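# Move six cart bottles into refrigerator and close it

## Task

Carry all six bottles from the cart into the refrigerator so that each ends up standing upright, and then close the refrigerator door fully. The task fails if a glass bottle drops a long way, if the door is swung open or shut violently, or if the robot topples or is left leaning. At the end, release the last bottle and back the robot away.

## Robot and tools

ROBOT. TidyBot++ has a four-caster mobile base (0.54 m long, 0.50 m wide, 0.38 m tall) and one seven-joint arm ending in a two-finger gripper. The shoulder sits 0.12 m ahead of the base centre and 0.68 m up. Arm links: upper arm 0.42 m, forearm 0.31 m, wrist-to-hand-point 0.31 m. The arm starts folded with the hand aimed down. base_camera is a 644x364 pinhole view from the base. wrist_camera is a 644x476 fisheye that looks wherever the hand points. Occasionally a loose object gets nudged by itself.

FRAMES. All positions are in metres. In the base frame the origin is on the floor below the base centre, with x ahead, y to the left and z up. hand_pose is reported in this frame and marks the midpoint between the finger pads. The hand's own z axis runs out along the fingers, and the fingers open along its y axis. The odometry frame is wherever the base frame was at scene start. base_odometry comes only from wheel counts, so slip shows up as travel. Its heading is in radians, left positive, from -3.142 to 3.142. base_tilt is in degrees, and forward or right is positive when the robot leans that way.

TOOL move. A move runs one action, built from any of base, joints, target and speeds. Their motions start together.
- base: a dict of relative offsets from the base's pose when the command begins, measured along its axes then. translate_m is forward (+) or back, -2 to 2 m. strafe_m is left (+) or right, -2 to 2 m. rotate_rad is counter-clockwise (+) seen from above, -6.3 to 6.3 rad.
- joints: absolute angles in radians, keyed by name. joint_1_rad and joint_3_rad accept any angle; turns of half a revolution or more need several steps. joint_1 positive swings the arm clockwise seen from above. joint_2_rad is the shoulder, ±2.249, where 0 means upright and + leans forward. joint_4_rad is the elbow, ±2.579, where 0 is straight and - bends forward (with joint_3 at 3.14). joint_5_rad and joint_7_rad accept any angle. joint_6_rad is the wrist, ±2.099. gripper_pos is absolute, 0 (open) to 1 (closed), and the pad gap is about 85*(1-gripper_pos) mm.
- target: one list of seven numbers [x, y, z, qw, qx, qy, qz]. This is an absolute hand pose in the base frame, in metres plus a quaternion. When target is used, joints may contain only gripper_pos. A pose out of reach can leave the arm wandering until time_out. Poses that are low, forward and close to the base tend to miss and may hit the base. To fine-tune, add (wanted position minus hand_pose) to your last target. To hold still, resend hand_target.
- speeds: caps for this action only. translate_m and strafe_m take 0.05-0.5 m/s, and a combined drive gets its speed under just one of those keys. rotate_rad takes 0.1-1.57 rad/s. gripper_pos takes 0.234-0.993 per s, and the slowest setting grips with about 100 N.
- cameras: a list of base_camera, wrist_camera or all. Leaving it out gives every camera, and [] gives none.
- blocking: true (the default) returns once everything is at rest. false returns after about 0.5 s while motion continues.
An action lasts at most 15 s. A base move times out after 14 s.

OTHER TOOLS. wait(seconds 0-10) commands nothing and reports state. stop brakes every running motion. zoom_image(camera, region [x0,y0,x1,y1] in pixels, at most 504x504) enlarges part of the latest image. finished_scene(scene = current scene number) ends the scene, and the goal must then hold with no help from the robot.

RESULTS. Each result gives the state plus images, listed in order on the pictures line. The move line reads done, or else the worst status. base_status, joint_status and hand_status can read moving, done, off_target (came to rest short of the target and may keep pushing), contact_stop, time_out, not_followed, stopped, torque_fault or limit_stop_at_motor_heat. hand_status is done within 10 mm and 2 degrees, and off_target by a few cm is normal. "pose unreachable" or "joint command not followed" plus a cause means a check held back the arm targets, usually to avoid self-collision. There is no check against hitting the base. hand_target is where the joint targets would place the hand. joint_positions, motor_effort (percent of maximum, with the peak in brackets) and Motor temperatures are reported per joint. on_its_own lists motions you did not command. "earlier move" shows the progress of a non-blocking move. ARM HIT, MOTOR HOT and OVER-TEMPERATURE FAULT are warnings. If a call is refused, or an uncommanded stop or fault appears, the rest of that reply's move, wait and finished_scene calls are skipped.

PRACTICAL NOTES. Under a load the arm sags, so correct using readings and do not resend the angle currently read. The fingers lock once they meet an object. A bottle resting on a surface stops hand_pose from descending. Joints may settle short within their tolerance. Camera images are more reliable than hand_pose.

AVOID. Do not drop bottles or release them while they move. Do not swing the door hard; move it slowly. Do not drive or turn while the arm is caught on something higher than about 0.6 m, because the robot can tip. Do not swing an outstretched arm sideways or reach far over nearby furniture from the folded pose. Avoid pushing hard into furniture: blocked joints and a blocked base keep pushing, which can cause a torque fault and a 10 s arm halt. Do not grip hard on a bottle that is still resting on something, and avoid twisting or fast-swinging a load. Keep the arm from holding stretched out for long, since motors overheat and the arm sinks at 75 °C. At the end, open the gripper, pull the arm back and drive away.

Each tool is called after "Call:" as name(argument=value, ...) on one line, values as JSON.

## Session

Call:
move()

Scene clock: 0.00 s.
Motor temperatures (°C): [36 32 33 34 38 42 43]
base_odometry: x=+0.000 y=+0.000 heading=+0.000
base_tilt: forward=-0.1 right=-0.7
base_status: not commanded
joint_positions: joint_1_rad=-0.006 joint_2_rad=-0.329 joint_3_rad=+3.115 joint_4_rad=-2.497 joint_5_rad=-0.042 joint_6_rad=-0.847 joint_7_rad=+1.572 gripper_pos=+0.000
joint_status: not commanded
motor_effort: joint_1_rad=+0 joint_2_rad=-2 joint_3_rad=+1 joint_4_rad=+13 joint_5_rad=+0 joint_6_rad=+2 joint_7_rad=+0
hand_pose: x=+0.2820 y=+0.0155 z=+0.5945 quat_wxyz=(-0.013, +0.998, +0.003, +0.064) (m; base frame)
hand_target: x=+0.2803 y=+0.0154 z=+0.5934 quat_wxyz=(-0.013, +0.998, +0.003, +0.062) (m; base frame)
hand_status: not commanded
pictures: base_camera, wrist_camera

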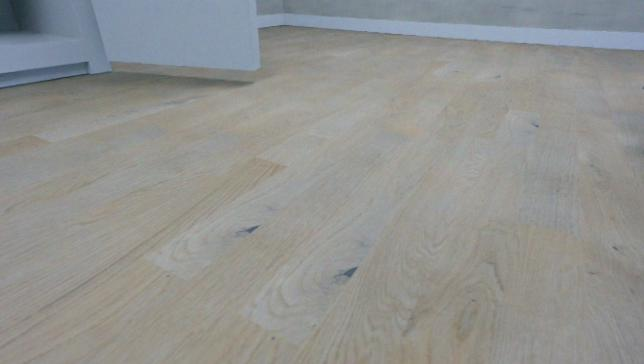

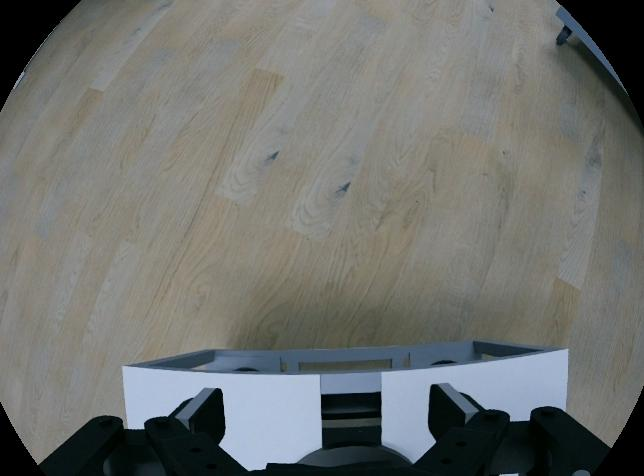

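Call:
move(joints={"joint_6_rad":0.35})

Call:
move(joints={"joint_1_rad":-0.8}, cameras=["wrist_camera"])

Call:
move(joints={"joint_1_rad":0.9}, cameras=["wrist_camera"])

Scene clock: 5.10 s.
Motor temperatures (°C): [36 32 33 34 38 42 43]
move: done
base_odometry: x=+0.000 y=+0.000 heading=+0.000
base_tilt: forward=-0.1 right=-0.7
base_status: not commanded
joint_positions: joint_1_rad=-0.006 joint_2_rad=-0.329 joint_3_rad=+3.115 joint_4_rad=-2.496 joint_5_rad=-0.042 joint_6_rad=+0.263 joint_7_rad=+1.572 gripper_pos=+0.000
joint_status: all done
motor_effort: joint_1_rad=+0(0) joint_2_rad=-7(7) joint_3_rad=+2(2) joint_4_rad=+17(18) joint_5_rad=+1(1) joint_6_rad=+9(10) joint_7_rad=-1(2)
hand_pose: x=+0.5368 y=+0.0120 z=+0.8016 quat_wxyz=(-0.013, +0.815, -0.004, +0.580) (m; base frame)
hand_target: x=+0.5435 y=+0.0113 z=+0.8251 quat_wxyz=(-0.012, +0.790, -0.005, +0.613) (m; base frame)
hand_status: not commanded
pictures: base_camera, wrist_camera

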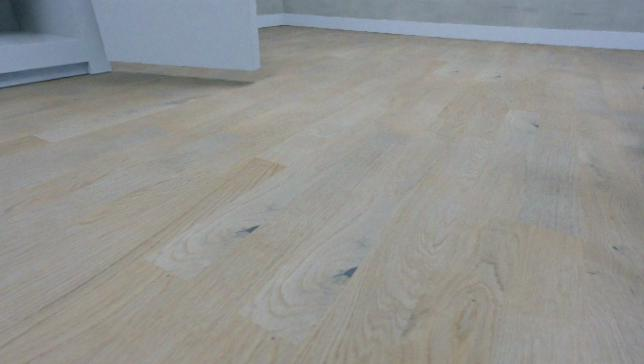

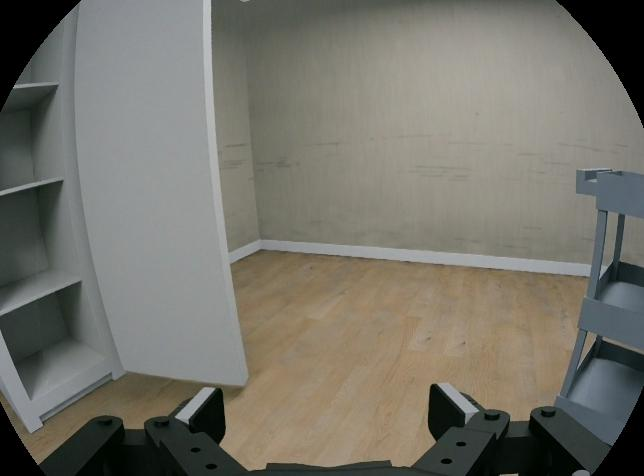

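Scene clock: 7.17 s.
Motor temperatures (°C): [36 32 33 34 38 42 43]
move: done
base_odometry: x=+0.000 y=+0.000 heading=+0.000
base_tilt: forward=-0.1 right=-0.7
base_status: not commanded
joint_positions: joint_1_rad=-0.774 joint_2_rad=-0.329 joint_3_rad=+3.115 joint_4_rad=-2.496 joint_5_rad=-0.042 joint_6_rad=+0.263 joint_7_rad=+1.572 gripper_pos=+0.000
joint_status: all done
motor_effort: joint_1_rad=+0(1) joint_2_rad=-6(7) joint_3_rad=+1(3) joint_4_rad=+17(18) joint_5_rad=+1(1) joint_6_rad=+9(10) joint_7_rad=-1(2)
hand_pose: x=+0.4111 y=+0.2990 z=+0.8016 quat_wxyz=(-0.229, +0.757, +0.301, +0.533) (m; base frame)
hand_target: x=+0.4085 y=+0.3107 z=+0.8251 quat_wxyz=(-0.248, +0.730, +0.301, +0.561) (m; base frame)
hand_status: not commanded
pictures: wrist_camera

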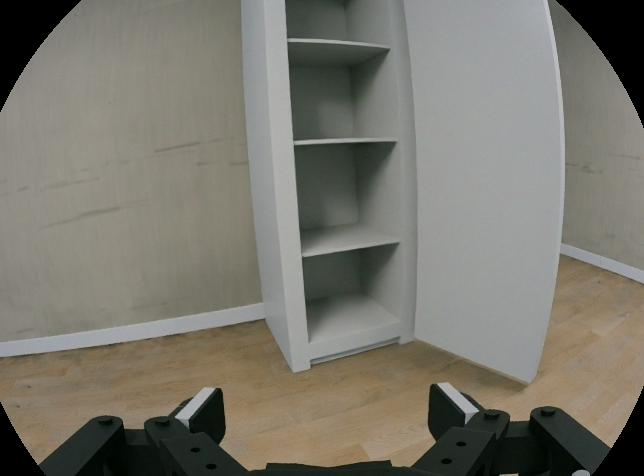

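Scene clock: 10.07 s.
Motor temperatures (°C): [36 32 33 34 38 42 43]
move: done
base_odometry: x=+0.000 y=+0.000 heading=+0.000
base_tilt: forward=-0.1 right=-0.7
base_status: not commanded
joint_positions: joint_1_rad=+0.874 joint_2_rad=-0.329 joint_3_rad=+3.115 joint_4_rad=-2.496 joint_5_rad=-0.042 joint_6_rad=+0.263 joint_7_rad=+1.572 gripper_pos=+0.000
joint_status: all done
motor_effort: joint_1_rad=+0(1) joint_2_rad=-6(7) joint_3_rad=+1(2) joint_4_rad=+17(18) joint_5_rad=+0(1) joint_6_rad=+9(10) joint_7_rad=-1(2)
hand_pose: x=+0.3945 y=-0.3144 z=+0.8016 quat_wxyz=(+0.236, +0.735, -0.351, +0.530) (m; base frame)
hand_target: x=+0.3898 y=-0.3271 z=+0.8251 quat_wxyz=(+0.257, +0.708, -0.350, +0.557) (m; base frame)
hand_status: not commanded
pictures: wrist_camera

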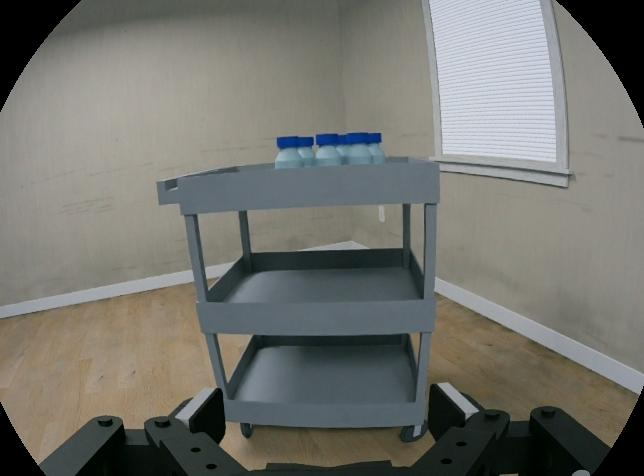

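Call:
move(joints={"joint_1_rad":0.9,"joint_2_rad":-0.3,"joint_4_rad":-1.6,"joint_6_rad":-0.75}, cameras=["wrist_camera"])

Call:
zoom_image(camera="wrist_camera", region=[200, 100, 500, 320])

Call:
move(joints={"joint_1_rad":-0.7,"joint_6_rad":-0.4}, cameras=["wrist_camera"])

Scene clock: 20.33 s.
Motor temperatures (°C): [36 32 32 34 38 42 43]
move: done
base_odometry: x=+0.000 y=+0.000 heading=+0.000
base_tilt: forward=-0.2 right=-0.7
base_status: not commanded
joint_positions: joint_1_rad=+0.874 joint_2_rad=-0.319 joint_3_rad=+3.115 joint_4_rad=-1.616 joint_5_rad=-0.042 joint_6_rad=-0.678 joint_7_rad=+1.572 gripper_pos=+0.000
joint_status: all done
motor_effort: joint_1_rad=+0(1) joint_2_rad=-8(10) joint_3_rad=+1(3) joint_4_rad=+19(21) joint_5_rad=+0(1) joint_6_rad=+9(11) joint_7_rad=-1(2)
hand_pose: x=+0.4303 y=-0.3344 z=+1.0438 quat_wxyz=(+0.212, +0.759, -0.347, +0.508) (m; base frame)
hand_target: x=+0.4205 y=-0.3403 z=+1.0243 quat_wxyz=(+0.205, +0.773, -0.365, +0.477) (m; base frame)
hand_status: not commanded
pictures: wrist_camera

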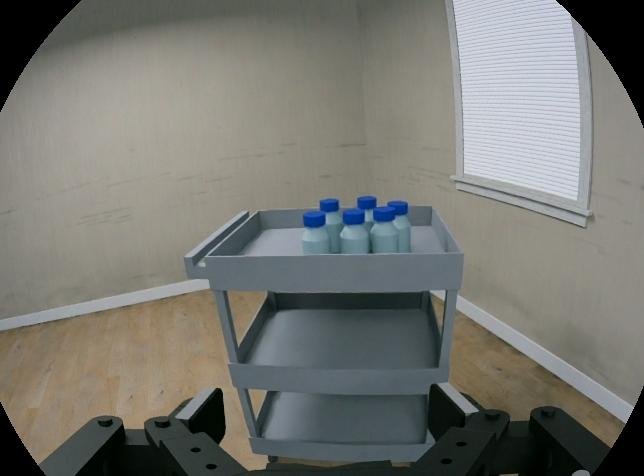

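Scaled by 1.680.

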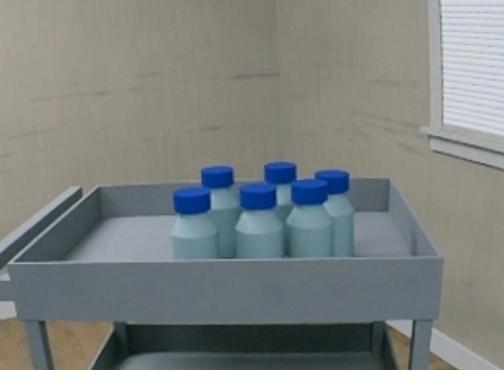

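Scene clock: 23.13 s.
Motor temperatures (°C): [36 32 32 34 38 42 43]
move: done
base_odometry: x=+0.000 y=+0.000 heading=+0.000
base_tilt: forward=-0.1 right=-0.8
base_status: not commanded
joint_positions: joint_1_rad=-0.675 joint_2_rad=-0.315 joint_3_rad=+3.115 joint_4_rad=-1.616 joint_5_rad=-0.042 joint_6_rad=-0.491 joint_7_rad=+1.572 gripper_pos=+0.000
joint_status: all done
motor_effort: joint_1_rad=+0(1) joint_2_rad=-9(10) joint_3_rad=+1(3) joint_4_rad=+19(20) joint_5_rad=+0(1) joint_6_rad=+10(10) joint_7_rad=-1(2)
hand_pose: x=+0.4758 y=+0.3150 z=+1.0973 quat_wxyz=(-0.229, +0.735, +0.263, +0.581) (m; base frame)
hand_target: x=+0.4767 y=+0.3306 z=+1.1277 quat_wxyz=(-0.249, +0.705, +0.261, +0.611) (m; base frame)
hand_status: not commanded
pictures: wrist_camera

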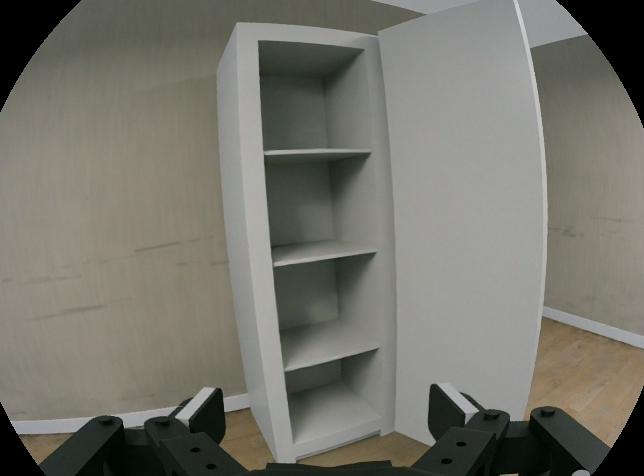

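Call:
move(base={"translate_m":0.38,"strafe_m":-0.44,"rotate_rad":-0.82}, joints={"joint_1_rad":0.02,"joint_2_rad":-0.3,"joint_3_rad":3.14,"joint_4_rad":-1.6,"joint_5_rad":0,"joint_6_rad":-0.85})

Call:
zoom_image(camera="wrist_camera", region=[100, 100, 500, 400])

Scene clock: 48.07 s.
Motor temperatures (°C): [36 32 32 34 38 42 43]
move: done
base_odometry: x=+0.380 y=-0.440 heading=-0.821
base_tilt: forward=-0.1 right=-0.6
base_status: done
joint_positions: joint_1_rad=-0.002 joint_2_rad=-0.299 joint_3_rad=+3.143 joint_4_rad=-1.615 joint_5_rad=-0.042 joint_6_rad=-0.780 joint_7_rad=+1.572 gripper_pos=+0.000
joint_status: all done
motor_effort: joint_1_rad=+0(3) joint_2_rad=-9(12) joint_3_rad=+1(5) joint_4_rad=+19(22) joint_5_rad=+0(2) joint_6_rad=+8(10) joint_7_rad=-1(2)
hand_pose: x=+0.5685 y=+0.0108 z=+1.0075 quat_wxyz=(-0.020, +0.866, -0.005, +0.499) (m; base frame)
hand_target: x=+0.5580 y=-0.0066 z=+0.9975 quat_wxyz=(+0.005, +0.880, -0.008, +0.476) (m; base frame)
hand_status: not commanded
pictures: base_camera, wrist_camera

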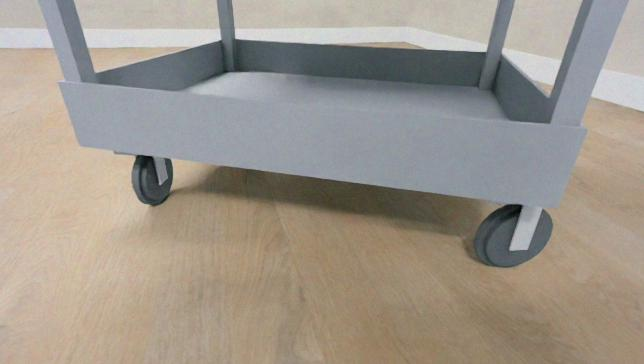

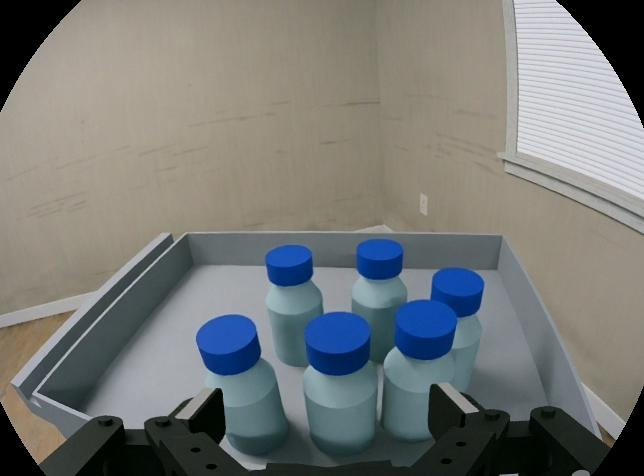

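Scaled by 1.260.

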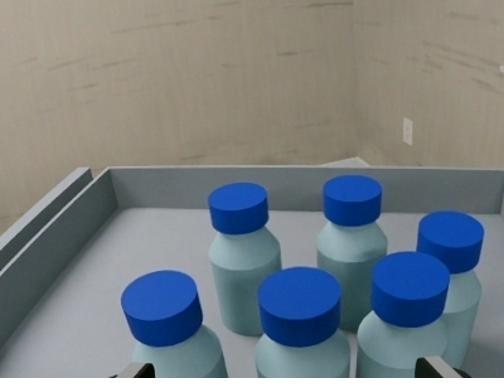

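Call:
move(target=[0.595, 0.071, 0.91, -0.0425, 0.817, 0.0606, 0.572], cameras=["wrist_camera"])

Scene clock: 60.87 s.
Motor temperatures (°C): [36 32 32 34 38 42 43]
move: off_target
base_odometry: x=+0.380 y=-0.440 heading=-0.821
base_tilt: forward=-0.1 right=-0.7
base_status: not commanded
joint_positions: joint_1_rad=-0.125 joint_2_rad=-0.298 joint_3_rad=+3.143 joint_4_rad=-2.040 joint_5_rad=-0.042 joint_6_rad=-0.218 joint_7_rad=+1.572 gripper_pos=+0.000
joint_status: not commanded
motor_effort: joint_1_rad=+0(1) joint_2_rad=-9(11) joint_3_rad=+1(2) joint_4_rad=+19(21) joint_5_rad=+0(1) joint_6_rad=+9(9) joint_7_rad=-1(2)
hand_pose: x=+0.5891 y=+0.0628 z=+0.9125 quat_wxyz=(-0.050, +0.830, +0.037, +0.555) (m; base frame)
hand_target: x=+0.5950 y=+0.0710 z=+0.9100 quat_wxyz=(-0.043, +0.817, +0.061, +0.572) (m; base frame)
hand_status: off_target (0.010 m and 3.7 deg from the pose sent, 0.118 m and 12.8 deg at the start)
pictures: wrist_camera

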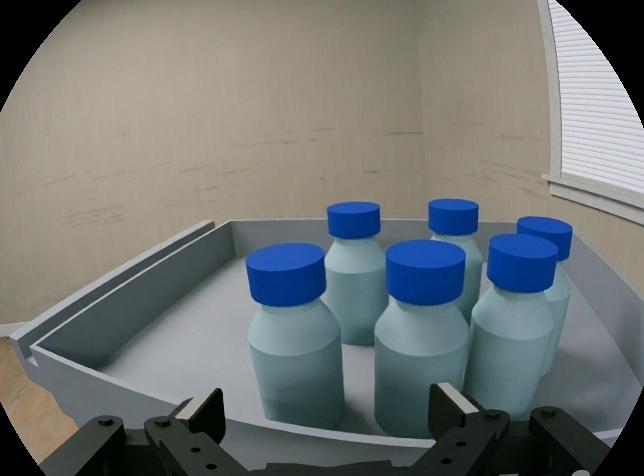

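Call:
move(target=[0.645, 0.1, 0.89, -0.0502, 0.816, 0.0716, 0.572], joints={"gripper_pos":0.05}, cameras=["wrist_camera"])

Scene clock: 68.80 s.
Motor temperatures (°C): [36 32 32 34 38 42 43]
move: off_target
base_odometry: x=+0.380 y=-0.440 heading=-0.821
base_tilt: forward=-0.1 right=-0.7
base_status: not commanded
joint_positions: joint_1_rad=-0.100 joint_2_rad=-0.142 joint_3_rad=+3.047 joint_4_rad=-2.036 joint_5_rad=-0.042 joint_6_rad=-0.100 joint_7_rad=+1.572 gripper_pos=+0.052
joint_status: all done
motor_effort: joint_1_rad=+0(1) joint_2_rad=-13(15) joint_3_rad=+1(2) joint_4_rad=+18(20) joint_5_rad=+1(1) joint_6_rad=+9(9) joint_7_rad=-1(2)
hand_pose: x=+0.6296 y=+0.1052 z=+0.8700 quat_wxyz=(-0.059, +0.837, +0.069, +0.539) (m; base frame)
hand_target: x=+0.6450 y=+0.1000 z=+0.8900 quat_wxyz=(-0.050, +0.816, +0.072, +0.572) (m; base frame)
hand_status: off_target (0.026 m and 4.6 deg from the pose sent, 0.071 m and 4.7 deg at the start)
pictures: wrist_camera

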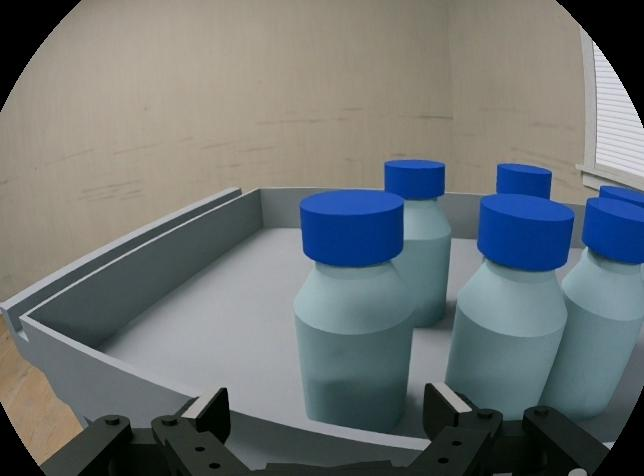

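Call:
move(target=[0.645, 0.083, 0.92, -0.049, 0.796, 0.0655, 0.6], joints={"gripper_pos":0.05}, cameras=["wrist_camera"])

Scene clock: 74.10 s.
Motor temperatures (°C): [36 32 32 34 38 42 43]
move: off_target
base_odometry: x=+0.380 y=-0.440 heading=-0.821
base_tilt: forward=-0.1 right=-0.7
base_status: not commanded
joint_positions: joint_1_rad=-0.211 joint_2_rad=-0.147 joint_3_rad=+3.209 joint_4_rad=-2.036 joint_5_rad=-0.042 joint_6_rad=-0.074 joint_7_rad=+1.572 gripper_pos=+0.052
joint_status: all done
motor_effort: joint_1_rad=+0(1) joint_2_rad=-14(14) joint_3_rad=+1(3) joint_4_rad=+19(19) joint_5_rad=+1(1) joint_6_rad=+9(10) joint_7_rad=-1(2)
hand_pose: x=+0.6389 y=+0.0758 z=+0.8808 quat_wxyz=(-0.057, +0.830, +0.041, +0.553) (m; base frame)
hand_target: x=+0.6450 y=+0.0830 z=+0.9200 quat_wxyz=(-0.049, +0.796, +0.065, +0.600) (m; base frame)
hand_status: off_target (0.040 m and 7.3 deg from the pose sent, 0.057 m and 8.5 deg at the start)
pictures: wrist_camera

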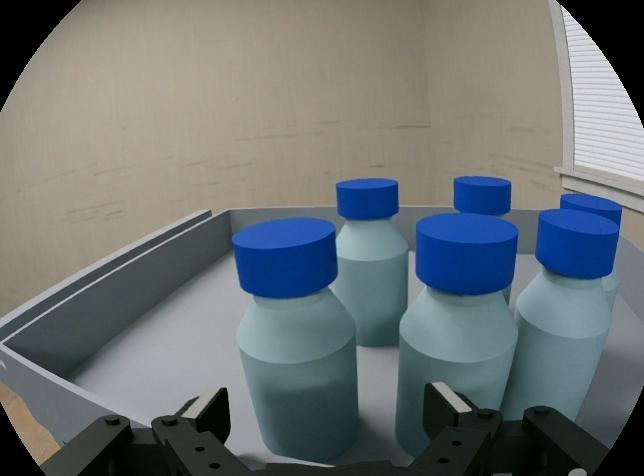

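Call:
move(joints={"joint_1_rad":-0.2,"joint_2_rad":-0.184,"joint_3_rad":3.14,"joint_4_rad":-2.09,"joint_5_rad":0.04,"joint_6_rad":0.12,"gripper_pos":0.05}, cameras=["wrist_camera"])

Scene clock: 84.87 s.
Motor temperatures (°C): [36 32 32 34 38 42 43]
move: done
base_odometry: x=+0.380 y=-0.440 heading=-0.821
base_tilt: forward=-0.2 right=-0.7
base_status: not commanded
joint_positions: joint_1_rad=-0.210 joint_2_rad=-0.168 joint_3_rad=+3.145 joint_4_rad=-2.058 joint_5_rad=-0.035 joint_6_rad=+0.029 joint_7_rad=+1.572 gripper_pos=+0.052
joint_status: all done
motor_effort: joint_1_rad=+0(1) joint_2_rad=-13(15) joint_3_rad=+1(2) joint_4_rad=+19(21) joint_5_rad=+0(2) joint_6_rad=+9(10) joint_7_rad=-1(1)
hand_pose: x=+0.6340 y=+0.1090 z=+0.9094 quat_wxyz=(-0.072, +0.799, +0.069, +0.594) (m; base frame)
hand_target: x=+0.6318 y=+0.1077 z=+0.9256 quat_wxyz=(-0.054, +0.773, +0.094, +0.625) (m; base frame)
hand_status: not commanded
pictures: wrist_camera

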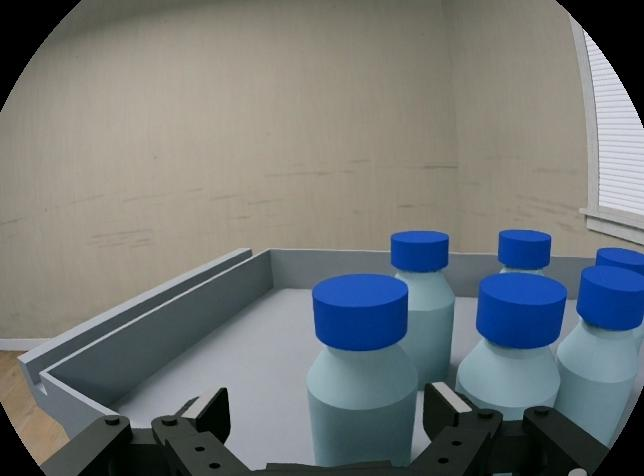

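Call:
move(joints={"joint_1_rad":-0.163,"joint_2_rad":-0.08,"joint_4_rad":-2.0,"joint_6_rad":0.12}, cameras=["wrist_camera"])

Scene clock: 88.97 s.
Motor temperatures (°C): [36 32 32 34 38 42 43]
move: done
base_odometry: x=+0.380 y=-0.440 heading=-0.821
base_tilt: forward=-0.2 right=-0.7
base_status: not commanded
joint_positions: joint_1_rad=-0.187 joint_2_rad=-0.093 joint_3_rad=+3.145 joint_4_rad=-2.011 joint_5_rad=-0.035 joint_6_rad=+0.033 joint_7_rad=+1.572 gripper_pos=+0.052
joint_status: all done
motor_effort: joint_1_rad=+0(1) joint_2_rad=-15(17) joint_3_rad=+1(2) joint_4_rad=+19(20) joint_5_rad=+1(1) joint_6_rad=+9(10) joint_7_rad=-1(1)
hand_pose: x=+0.6621 y=+0.1019 z=+0.8978 quat_wxyz=(-0.064, +0.807, +0.060, +0.584) (m; base frame)
hand_target: x=+0.6758 y=+0.0954 z=+0.9229 quat_wxyz=(-0.042, +0.779, +0.080, +0.620) (m; base frame)
hand_status: not commanded
pictures: wrist_camera

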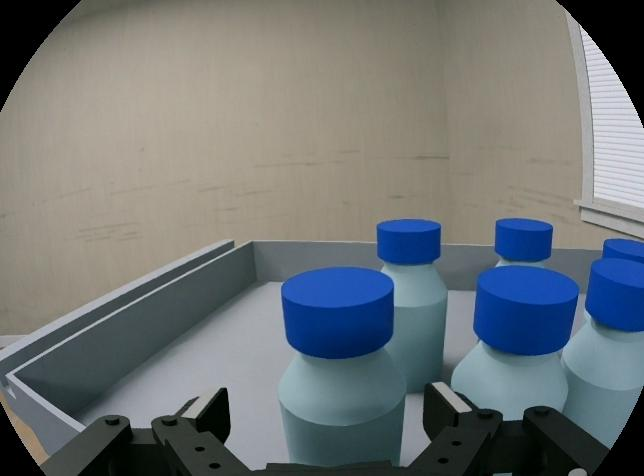

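Call:
move(joints={"joint_1_rad":-0.145,"joint_2_rad":0.063,"joint_4_rad":-1.865,"joint_6_rad":0.125}, cameras=["wrist_camera"])

Scene clock: 94.23 s.
Motor temperatures (°C): [36 32 32 34 38 42 43]
move: done
base_odometry: x=+0.380 y=-0.440 heading=-0.821
base_tilt: forward=-0.1 right=-0.7
base_status: not commanded
joint_positions: joint_1_rad=-0.172 joint_2_rad=+0.045 joint_3_rad=+3.145 joint_4_rad=-1.881 joint_5_rad=-0.035 joint_6_rad=+0.039 joint_7_rad=+1.572 gripper_pos=+0.052
joint_status: all done
motor_effort: joint_1_rad=+1(1) joint_2_rad=-20(21) joint_3_rad=+1(3) joint_4_rad=+19(20) joint_5_rad=+1(1) joint_6_rad=+10(10) joint_7_rad=-1(2)
hand_pose: x=+0.7197 y=+0.1035 z=+0.8961 quat_wxyz=(-0.059, +0.808, +0.054, +0.584) (m; base frame)
hand_target: x=+0.7358 y=+0.0940 z=+0.9201 quat_wxyz=(-0.036, +0.781, +0.073, +0.619) (m; base frame)
hand_status: not commanded
pictures: wrist_camera

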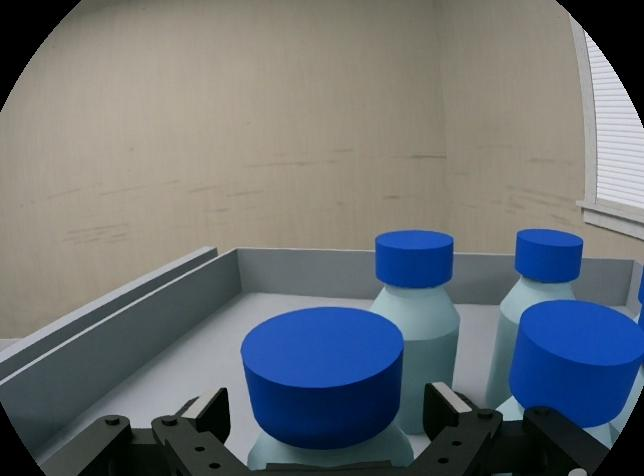

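Call:
move(joints={"gripper_pos":1.0}, speeds={"gripper_pos":0.234}, cameras=["wrist_camera"])

Scene clock: 101.23 s.
Motor temperatures (°C): [36 33 32 34 38 42 43]
move: off_target
base_odometry: x=+0.380 y=-0.440 heading=-0.821
base_tilt: forward=-0.1 right=-0.6
base_status: not commanded
joint_positions: joint_1_rad=-0.166 joint_2_rad=+0.045 joint_3_rad=+3.145 joint_4_rad=-1.876 joint_5_rad=-0.031 joint_6_rad=+0.045 joint_7_rad=+1.572 gripper_pos=+0.428
joint_status: gripper_pos off_target (ended at +0.428, target +1.000)
motor_effort: joint_1_rad=+0(1) joint_2_rad=-20(21) joint_3_rad=+1(2) joint_4_rad=+19(20) joint_5_rad=+0(1) joint_6_rad=+9(10) joint_7_rad=-1(2)
hand_pose: x=+0.7219 y=+0.0997 z=+0.9006 quat_wxyz=(-0.056, +0.805, +0.053, +0.589) (m; base frame)
hand_target: x=+0.7358 y=+0.0940 z=+0.9201 quat_wxyz=(-0.036, +0.781, +0.073, +0.619) (m; base frame)
hand_status: not commanded
pictures: wrist_camera

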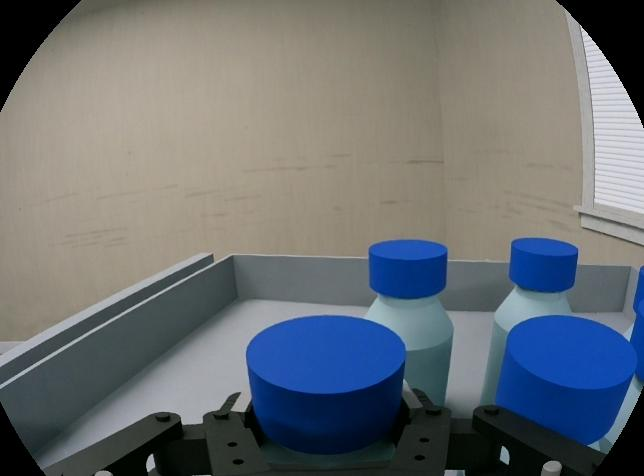

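Call:
move(joints={"joint_2_rad":0.04,"joint_4_rad":-1.74,"joint_6_rad":-0.17}, cameras=["wrist_camera"])

Call:
move(joints={"joint_2_rad":0.015,"joint_4_rad":-1.63,"joint_6_rad":-0.31})

Scene clock: 107.03 s.
Motor temperatures (°C): [36 33 32 34 38 42 43]
move: done
base_odometry: x=+0.380 y=-0.440 heading=-0.821
base_tilt: forward=+0.0 right=-0.7
base_status: not commanded
joint_positions: joint_1_rad=-0.165 joint_2_rad=+0.047 joint_3_rad=+3.145 joint_4_rad=-1.780 joint_5_rad=-0.031 joint_6_rad=-0.128 joint_7_rad=+1.572 gripper_pos=+0.428
joint_status: all done
motor_effort: joint_1_rad=+0(1) joint_2_rad=-24(25) joint_3_rad=+1(2) joint_4_rad=+23(23) joint_5_rad=+0(1) joint_6_rad=+13(13) joint_7_rad=-1(2)
hand_pose: x=+0.7231 y=+0.1014 z=+0.9059 quat_wxyz=(-0.055, +0.827, +0.056, +0.556) (m; base frame)
hand_target: x=+0.7260 y=+0.0889 z=+0.9217 quat_wxyz=(-0.028, +0.824, +0.074, +0.561) (m; base frame)
hand_status: not commanded
pictures: wrist_camera

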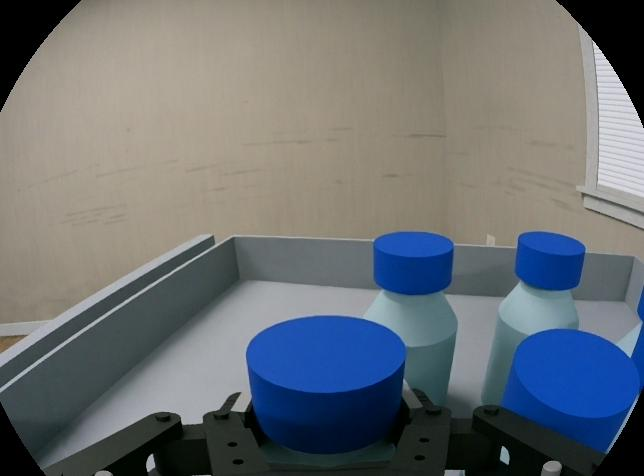

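Scene clock: 108.30 s.
Motor temperatures (°C): [36 33 32 34 38 42 43]
move: done
base_odometry: x=+0.380 y=-0.440 heading=-0.821
base_tilt: forward=-0.1 right=-0.7
base_status: not commanded
joint_positions: joint_1_rad=-0.165 joint_2_rad=+0.046 joint_3_rad=+3.145 joint_4_rad=-1.664 joint_5_rad=-0.031 joint_6_rad=-0.258 joint_7_rad=+1.572 gripper_pos=+0.428
joint_status: all done
motor_effort: joint_1_rad=+0(0) joint_2_rad=-24(25) joint_3_rad=+1(2) joint_4_rad=+22(25) joint_5_rad=+1(1) joint_6_rad=+12(13) joint_7_rad=-1(1)
hand_pose: x=+0.7281 y=+0.1034 z=+0.9384 quat_wxyz=(-0.056, +0.831, +0.058, +0.551) (m; base frame)
hand_target: x=+0.7212 y=+0.0864 z=+0.9626 quat_wxyz=(-0.026, +0.826, +0.072, +0.559) (m; base frame)
hand_status: not commanded
pictures: base_camera, wrist_camera

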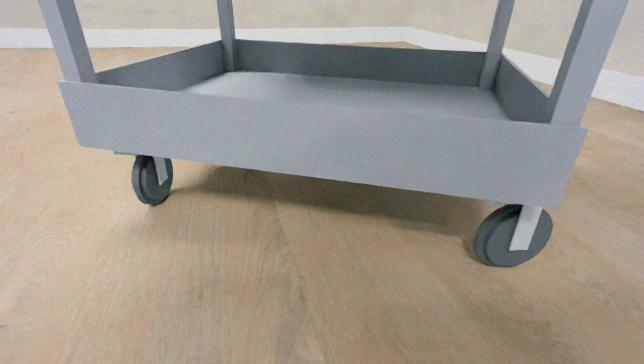

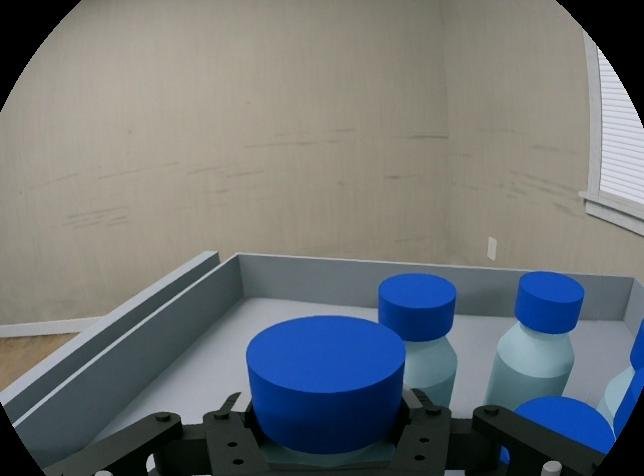

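Call:
move(joints={"joint_2_rad":-0.04,"joint_4_rad":-1.53,"joint_6_rad":-0.44}, cameras=["wrist_camera"])

Call:
move(joints={"joint_2_rad":-0.13,"joint_4_rad":-1.41,"joint_6_rad":-0.63})

Scene clock: 125.67 s.
Motor temperatures (°C): [36 33 32 34 38 42 43]
move: done
base_odometry: x=+0.380 y=-0.440 heading=-0.821
base_tilt: forward=-0.1 right=-0.7
base_status: not commanded
joint_positions: joint_1_rad=-0.165 joint_2_rad=-0.011 joint_3_rad=+3.145 joint_4_rad=-1.563 joint_5_rad=-0.031 joint_6_rad=-0.390 joint_7_rad=+1.572 gripper_pos=+0.428
joint_status: all done
motor_effort: joint_1_rad=+0(0) joint_2_rad=-22(26) joint_3_rad=+1(2) joint_4_rad=+23(26) joint_5_rad=+0(1) joint_6_rad=+13(14) joint_7_rad=+0(2)
hand_pose: x=+0.7102 y=+0.1017 z=+0.9952 quat_wxyz=(-0.058, +0.824, +0.059, +0.561) (m; base frame)
hand_target: x=+0.7012 y=+0.0820 z=+1.0183 quat_wxyz=(-0.025, +0.819, +0.069, +0.569) (m; base frame)
hand_status: not commanded
pictures: wrist_camera

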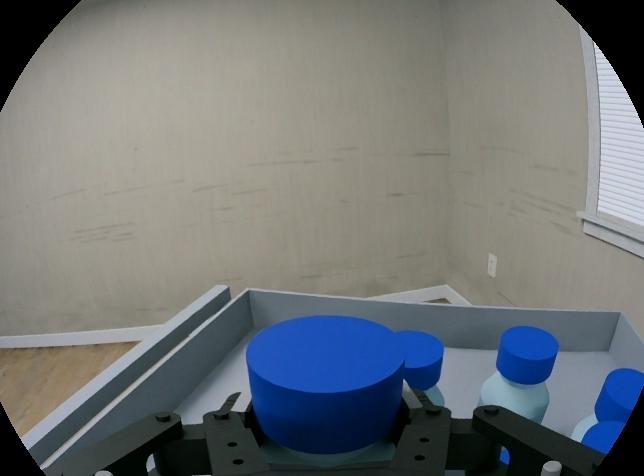

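Scene clock: 127.03 s.
Motor temperatures (°C): [36 33 32 34 38 42 43]
move: done
base_odometry: x=+0.380 y=-0.440 heading=-0.821
base_tilt: forward=-0.1 right=-0.7
base_status: not commanded
joint_positions: joint_1_rad=-0.165 joint_2_rad=-0.110 joint_3_rad=+3.145 joint_4_rad=-1.441 joint_5_rad=-0.031 joint_6_rad=-0.580 joint_7_rad=+1.572 gripper_pos=+0.428
joint_status: all done
motor_effort: joint_1_rad=+0(0) joint_2_rad=-19(25) joint_3_rad=+1(2) joint_4_rad=+23(25) joint_5_rad=+0(1) joint_6_rad=+13(13) joint_7_rad=+0(2)
hand_pose: x=+0.6633 y=+0.0955 z=+1.0713 quat_wxyz=(-0.061, +0.814, +0.061, +0.574) (m; base frame)
hand_target: x=+0.6542 y=+0.0731 z=+1.0857 quat_wxyz=(-0.024, +0.814, +0.065, +0.577) (m; base frame)
hand_status: not commanded
pictures: base_camera, wrist_camera

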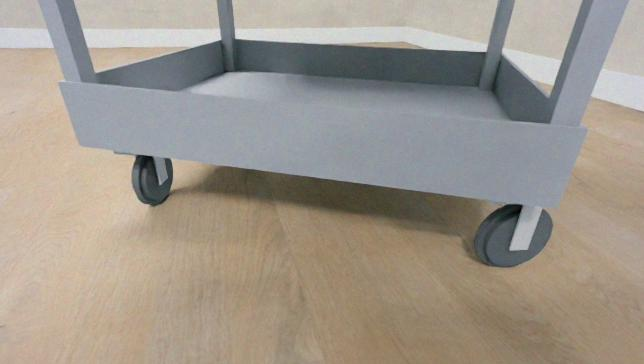

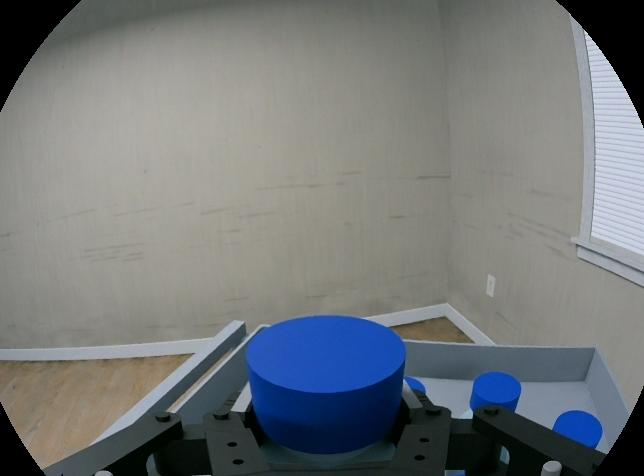

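Call:
move(base={"translate_m":-0.35}, joints={"joint_1_rad":0.03,"joint_2_rad":-0.25,"joint_4_rad":-1.5,"joint_6_rad":-0.68}, cameras=[])

Call:
move(base={"translate_m":0.274,"strafe_m":1.083,"rotate_rad":1.95})

Scene clock: 132.73 s.
Motor temperatures (°C): [36 33 32 34 38 42 43]
move: done
base_odometry: x=+0.141 y=-0.184 heading=-0.820
base_tilt: forward=-0.1 right=-0.7
base_status: done
joint_positions: joint_1_rad=+0.010 joint_2_rad=-0.238 joint_3_rad=+3.145 joint_4_rad=-1.483 joint_5_rad=-0.029 joint_6_rad=-0.634 joint_7_rad=+1.572 gripper_pos=+0.428
joint_status: all done
motor_effort: joint_1_rad=+0(1) joint_2_rad=-14(24) joint_3_rad=+1(2) joint_4_rad=+22(24) joint_5_rad=+0(1) joint_6_rad=+13(14) joint_7_rad=-1(2)
hand_pose: x=+0.6142 y=+0.0002 z=+1.0971 quat_wxyz=(-0.010, +0.807, -0.009, +0.590) (m; base frame)
hand_target: x=+0.6042 y=-0.0201 z=+1.0793 quat_wxyz=(+0.026, +0.822, -0.007, +0.569) (m; base frame)
hand_status: not commanded
pictures: none
No camera images: "cameras" was empty.

Scene clock: 136.67 s.
Motor temperatures (°C): [36 33 32 34 38 42 43]
move: done
base_odometry: x=+1.120 y=+0.354 heading=+1.130
base_tilt: forward=-0.1 right=-0.7
base_status: done
joint_positions: joint_1_rad=+0.022 joint_2_rad=-0.230 joint_3_rad=+3.141 joint_4_rad=-1.485 joint_5_rad=-0.024 joint_6_rad=-0.635 joint_7_rad=+1.572 gripper_pos=+0.428
joint_status: not commanded
motor_effort: joint_1_rad=+0(3) joint_2_rad=-14(17) joint_3_rad=+1(4) joint_4_rad=+22(24) joint_5_rad=+0(2) joint_6_rad=+13(13) joint_7_rad=-1(2)
hand_pose: x=+0.6177 y=-0.0048 z=+1.0915 quat_wxyz=(-0.005, +0.810, -0.012, +0.586) (m; base frame)
hand_target: x=+0.6042 y=-0.0201 z=+1.0793 quat_wxyz=(+0.026, +0.822, -0.007, +0.569) (m; base frame)
hand_status: not commanded
pictures: base_camera, wrist_camera

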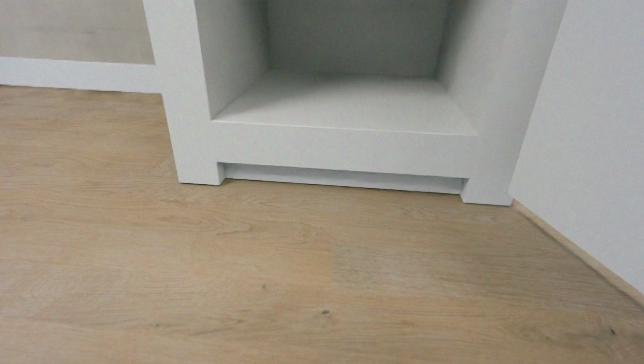

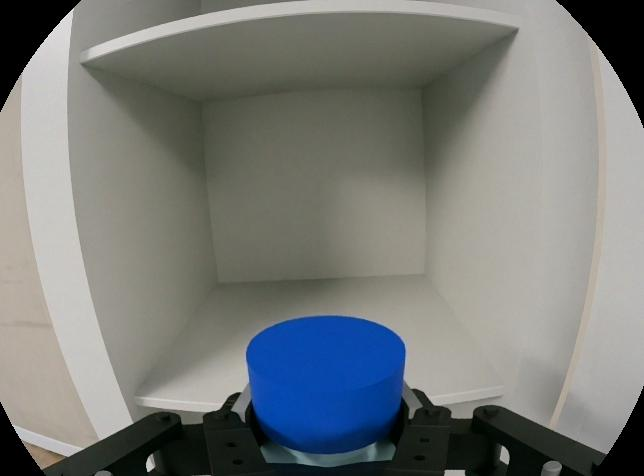

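Call:
move(base={"translate_m":0.12})

Scene clock: 143.97 s.
Motor temperatures (°C): [36 33 32 34 38 42 43]
move: done
base_odometry: x=+1.172 y=+0.463 heading=+1.130
base_tilt: forward=-0.1 right=-0.6
base_status: done
joint_positions: joint_1_rad=+0.022 joint_2_rad=-0.225 joint_3_rad=+3.141 joint_4_rad=-1.486 joint_5_rad=-0.024 joint_6_rad=-0.635 joint_7_rad=+1.572 gripper_pos=+0.428
joint_status: not commanded
motor_effort: joint_1_rad=+0(0) joint_2_rad=-15(19) joint_3_rad=+1(2) joint_4_rad=+22(24) joint_5_rad=+0(1) joint_6_rad=+13(13) joint_7_rad=-1(2)
hand_pose: x=+0.6194 y=-0.0048 z=+1.0884 quat_wxyz=(-0.005, +0.812, -0.012, +0.583) (m; base frame)
hand_target: x=+0.6042 y=-0.0201 z=+1.0793 quat_wxyz=(+0.026, +0.822, -0.007, +0.569) (m; base frame)
hand_status: not commanded
pictures: base_camera, wrist_camera

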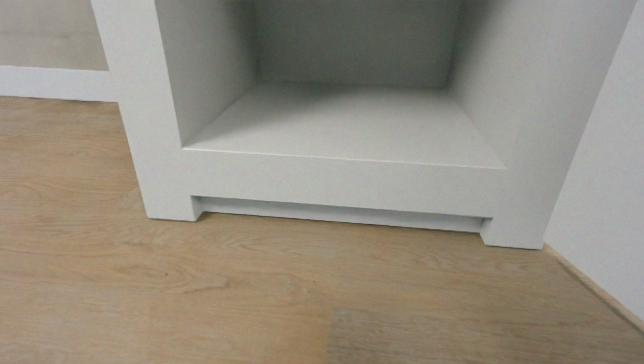

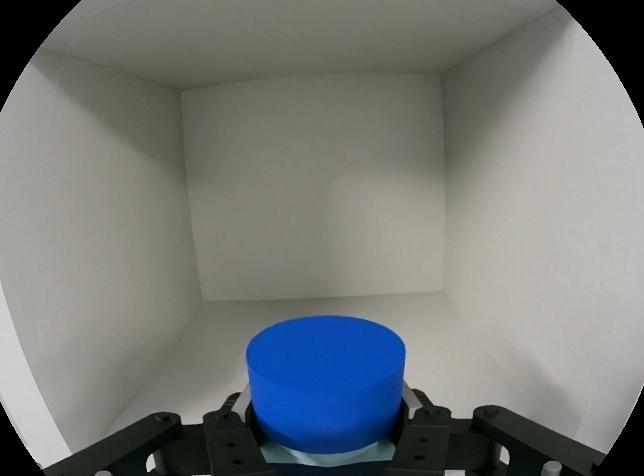

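Call:
move(base={"translate_m":0.22}, speeds={"translate_m":0.25}, cameras=["wrist_camera"])

Call:
move(joints={"joint_1_rad":-0.17,"joint_2_rad":0.126,"joint_4_rad":-1.2,"joint_6_rad":-0.5}, cameras=["wrist_camera"])

Scene clock: 162.07 s.
Motor temperatures (°C): [36 33 32 34 38 42 43]
move: done
base_odometry: x=+1.266 y=+0.662 heading=+1.130
base_tilt: forward=-0.1 right=-0.7
base_status: done
joint_positions: joint_1_rad=+0.022 joint_2_rad=-0.230 joint_3_rad=+3.141 joint_4_rad=-1.486 joint_5_rad=-0.024 joint_6_rad=-0.636 joint_7_rad=+1.572 gripper_pos=+0.428
joint_status: not commanded
motor_effort: joint_1_rad=+0(1) joint_2_rad=-15(17) joint_3_rad=+2(2) joint_4_rad=+23(24) joint_5_rad=+0(1) joint_6_rad=+13(14) joint_7_rad=+0(2)
hand_pose: x=+0.6173 y=-0.0048 z=+1.0906 quat_wxyz=(-0.005, +0.811, -0.012, +0.585) (m; base frame)
hand_target: x=+0.6042 y=-0.0201 z=+1.0793 quat_wxyz=(+0.026, +0.822, -0.007, +0.569) (m; base frame)
hand_status: not commanded
pictures: wrist_camera

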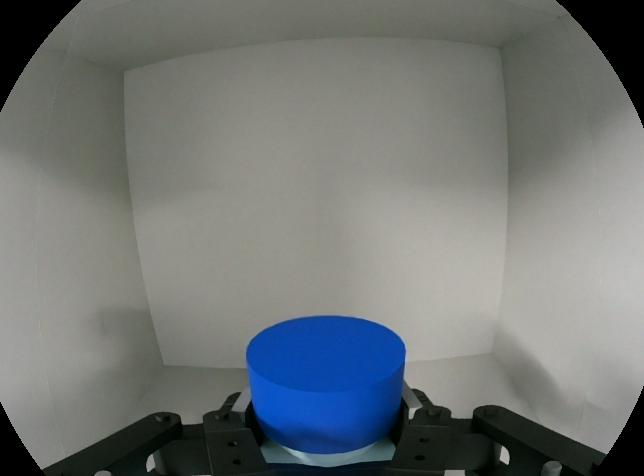

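Scene clock: 163.57 s.
Motor temperatures (°C): [36 33 32 34 38 42 43]
move: done
base_odometry: x=+1.266 y=+0.662 heading=+1.130
base_tilt: forward=-0.1 right=-0.7
base_status: not commanded
joint_positions: joint_1_rad=-0.145 joint_2_rad=+0.126 joint_3_rad=+3.141 joint_4_rad=-1.238 joint_5_rad=-0.022 joint_6_rad=-0.603 joint_7_rad=+1.572 gripper_pos=+0.428
joint_status: all done
motor_effort: joint_1_rad=+0(1) joint_2_rad=-27(28) joint_3_rad=+1(2) joint_4_rad=+23(24) joint_5_rad=+1(1) joint_6_rad=+12(14) joint_7_rad=+0(2)
hand_pose: x=+0.7591 y=+0.0993 z=+1.0439 quat_wxyz=(-0.051, +0.830, +0.057, +0.552) (m; base frame)
hand_target: x=+0.7692 y=+0.1079 z=+1.0970 quat_wxyz=(-0.035, +0.788, +0.074, +0.611) (m; base frame)
hand_status: not commanded
pictures: wrist_camera

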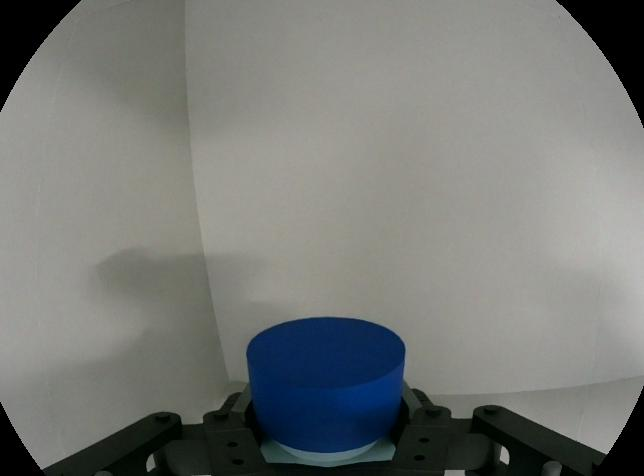

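Call:
move(joints={"joint_1_rad":-0.2,"joint_6_rad":-0.41}, cameras=[])

Call:
move(joints={"joint_2_rad":0.126,"joint_4_rad":-1.28,"joint_6_rad":-0.36}, cameras=["wrist_camera"])

Scene clock: 166.97 s.
Motor temperatures (°C): [36 33 32 34 38 42 43]
move: done
base_odometry: x=+1.266 y=+0.662 heading=+1.130
base_tilt: forward=-0.1 right=-0.7
base_status: not commanded
joint_positions: joint_1_rad=-0.179 joint_2_rad=+0.126 joint_3_rad=+3.139 joint_4_rad=-1.232 joint_5_rad=-0.022 joint_6_rad=-0.518 joint_7_rad=+1.572 gripper_pos=+0.428
joint_status: all done
motor_effort: joint_1_rad=+0(2) joint_2_rad=-28(28) joint_3_rad=+1(2) joint_4_rad=+23(24) joint_5_rad=+1(1) joint_6_rad=+13(14) joint_7_rad=-1(2)
hand_pose: x=+0.7645 y=+0.1233 z=+1.0722 quat_wxyz=(-0.064, +0.803, +0.069, +0.588) (m; base frame)
hand_target: x=+0.7712 y=+0.1295 z=+1.1243 quat_wxyz=(-0.048, +0.758, +0.084, +0.645) (m; base frame)
hand_status: not commanded
pictures: none
No camera images: "cameras" was empty.

Scene clock: 167.80 s.
Motor temperatures (°C): [36 33 32 34 38 42 43]
move: off_target
base_odometry: x=+1.266 y=+0.662 heading=+1.130
base_tilt: forward=-0.1 right=-0.7
base_status: not commanded
joint_positions: joint_1_rad=-0.179 joint_2_rad=+0.129 joint_3_rad=+3.139 joint_4_rad=-1.269 joint_5_rad=-0.022 joint_6_rad=-0.478 joint_7_rad=+1.572 gripper_pos=+0.428
joint_status: joint_6_rad off_target (ended at -0.478, target -0.360); the others done
motor_effort: joint_1_rad=+0(0) joint_2_rad=-28(29) joint_3_rad=+1(1) joint_4_rad=+23(24) joint_5_rad=+0(1) joint_6_rad=+13(14) joint_7_rad=-1(2)
hand_pose: x=+0.7679 y=+0.1237 z=+1.0597 quat_wxyz=(-0.063, +0.803, +0.068, +0.588) (m; base frame)
hand_target: x=+0.7744 y=+0.1307 z=+1.0905 quat_wxyz=(-0.048, +0.768, +0.086, +0.633) (m; base frame)
hand_status: not commanded
pictures: wrist_camera

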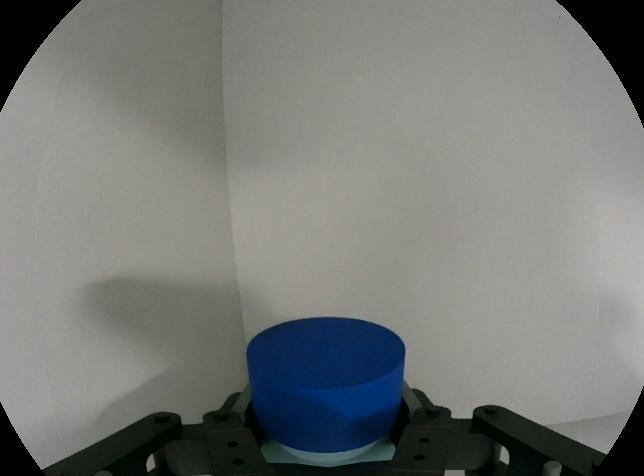

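Call:
move(joints={"joint_4_rad":-1.33,"joint_6_rad":-0.31}, cameras=[])

Call:
move(joints={"joint_4_rad":-1.355,"joint_6_rad":-0.285}, cameras=[])

Call:
move(joints={"joint_4_rad":-1.38,"joint_6_rad":-0.26}, cameras=["wrist_camera"])

Scene clock: 172.37 s.
Motor temperatures (°C): [36 33 32 34 38 42 42]
move: off_target
base_odometry: x=+1.266 y=+0.662 heading=+1.130
base_tilt: forward=-0.1 right=-0.7
base_status: not commanded
joint_positions: joint_1_rad=-0.179 joint_2_rad=+0.131 joint_3_rad=+3.139 joint_4_rad=-1.316 joint_5_rad=-0.022 joint_6_rad=-0.426 joint_7_rad=+1.572 gripper_pos=+0.428
joint_status: joint_6_rad off_target (ended at -0.426, target -0.310); the others done
motor_effort: joint_1_rad=+0(0) joint_2_rad=-27(29) joint_3_rad=+1(2) joint_4_rad=+23(25) joint_5_rad=+0(1) joint_6_rad=+13(13) joint_7_rad=-1(2)
hand_pose: x=+0.7715 y=+0.1240 z=+1.0452 quat_wxyz=(-0.063, +0.803, +0.068, +0.589) (m; base frame)
hand_target: x=+0.7765 y=+0.1318 z=+1.0749 quat_wxyz=(-0.048, +0.768, +0.087, +0.633) (m; base frame)
hand_status: not commanded
pictures: none
No camera images: "cameras" was empty.

Scene clock: 172.97 s.
Motor temperatures (°C): [36 33 32 34 38 42 42]
move: done
base_odometry: x=+1.266 y=+0.662 heading=+1.130
base_tilt: forward=-0.1 right=-0.7
base_status: not commanded
joint_positions: joint_1_rad=-0.179 joint_2_rad=+0.131 joint_3_rad=+3.139 joint_4_rad=-1.336 joint_5_rad=-0.022 joint_6_rad=-0.396 joint_7_rad=+1.572 gripper_pos=+0.428
joint_status: all done
motor_effort: joint_1_rad=+0(0) joint_2_rad=-27(29) joint_3_rad=+1(2) joint_4_rad=+23(24) joint_5_rad=+0(1) joint_6_rad=+12(13) joint_7_rad=-1(2)
hand_pose: x=+0.7731 y=+0.1241 z=+1.0418 quat_wxyz=(-0.064, +0.800, +0.067, +0.593) (m; base frame)
hand_target: x=+0.7772 y=+0.1322 z=+1.0671 quat_wxyz=(-0.049, +0.768, +0.088, +0.633) (m; base frame)
hand_status: not commanded
pictures: none
No camera images: "cameras" was empty.

Scene clock: 173.57 s.
Motor temperatures (°C): [36 33 32 34 38 42 42]
move: done
base_odometry: x=+1.266 y=+0.662 heading=+1.130
base_tilt: forward=-0.1 right=-0.7
base_status: not commanded
joint_positions: joint_1_rad=-0.179 joint_2_rad=+0.131 joint_3_rad=+3.139 joint_4_rad=-1.353 joint_5_rad=-0.022 joint_6_rad=-0.363 joint_7_rad=+1.572 gripper_pos=+0.428
joint_status: all done
motor_effort: joint_1_rad=+0(1) joint_2_rad=-25(28) joint_3_rad=+1(2) joint_4_rad=+22(23) joint_5_rad=+1(1) joint_6_rad=+12(13) joint_7_rad=-1(2)
hand_pose: x=+0.7749 y=+0.1245 z=+1.0415 quat_wxyz=(-0.064, +0.795, +0.067, +0.600) (m; base frame)
hand_target: x=+0.7777 y=+0.1326 z=+1.0593 quat_wxyz=(-0.049, +0.768, +0.088, +0.633) (m; base frame)
hand_status: not commanded
pictures: wrist_camera

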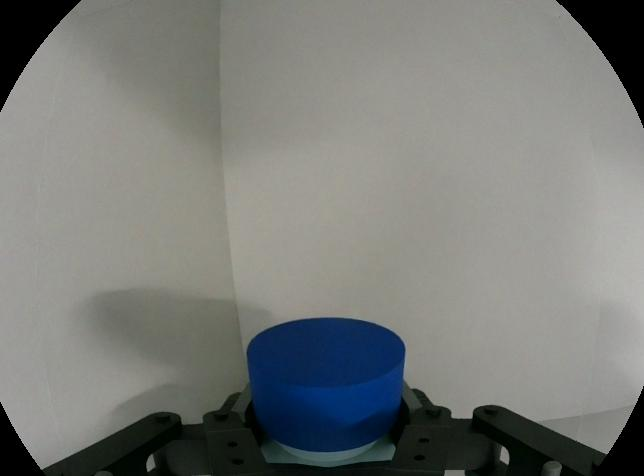

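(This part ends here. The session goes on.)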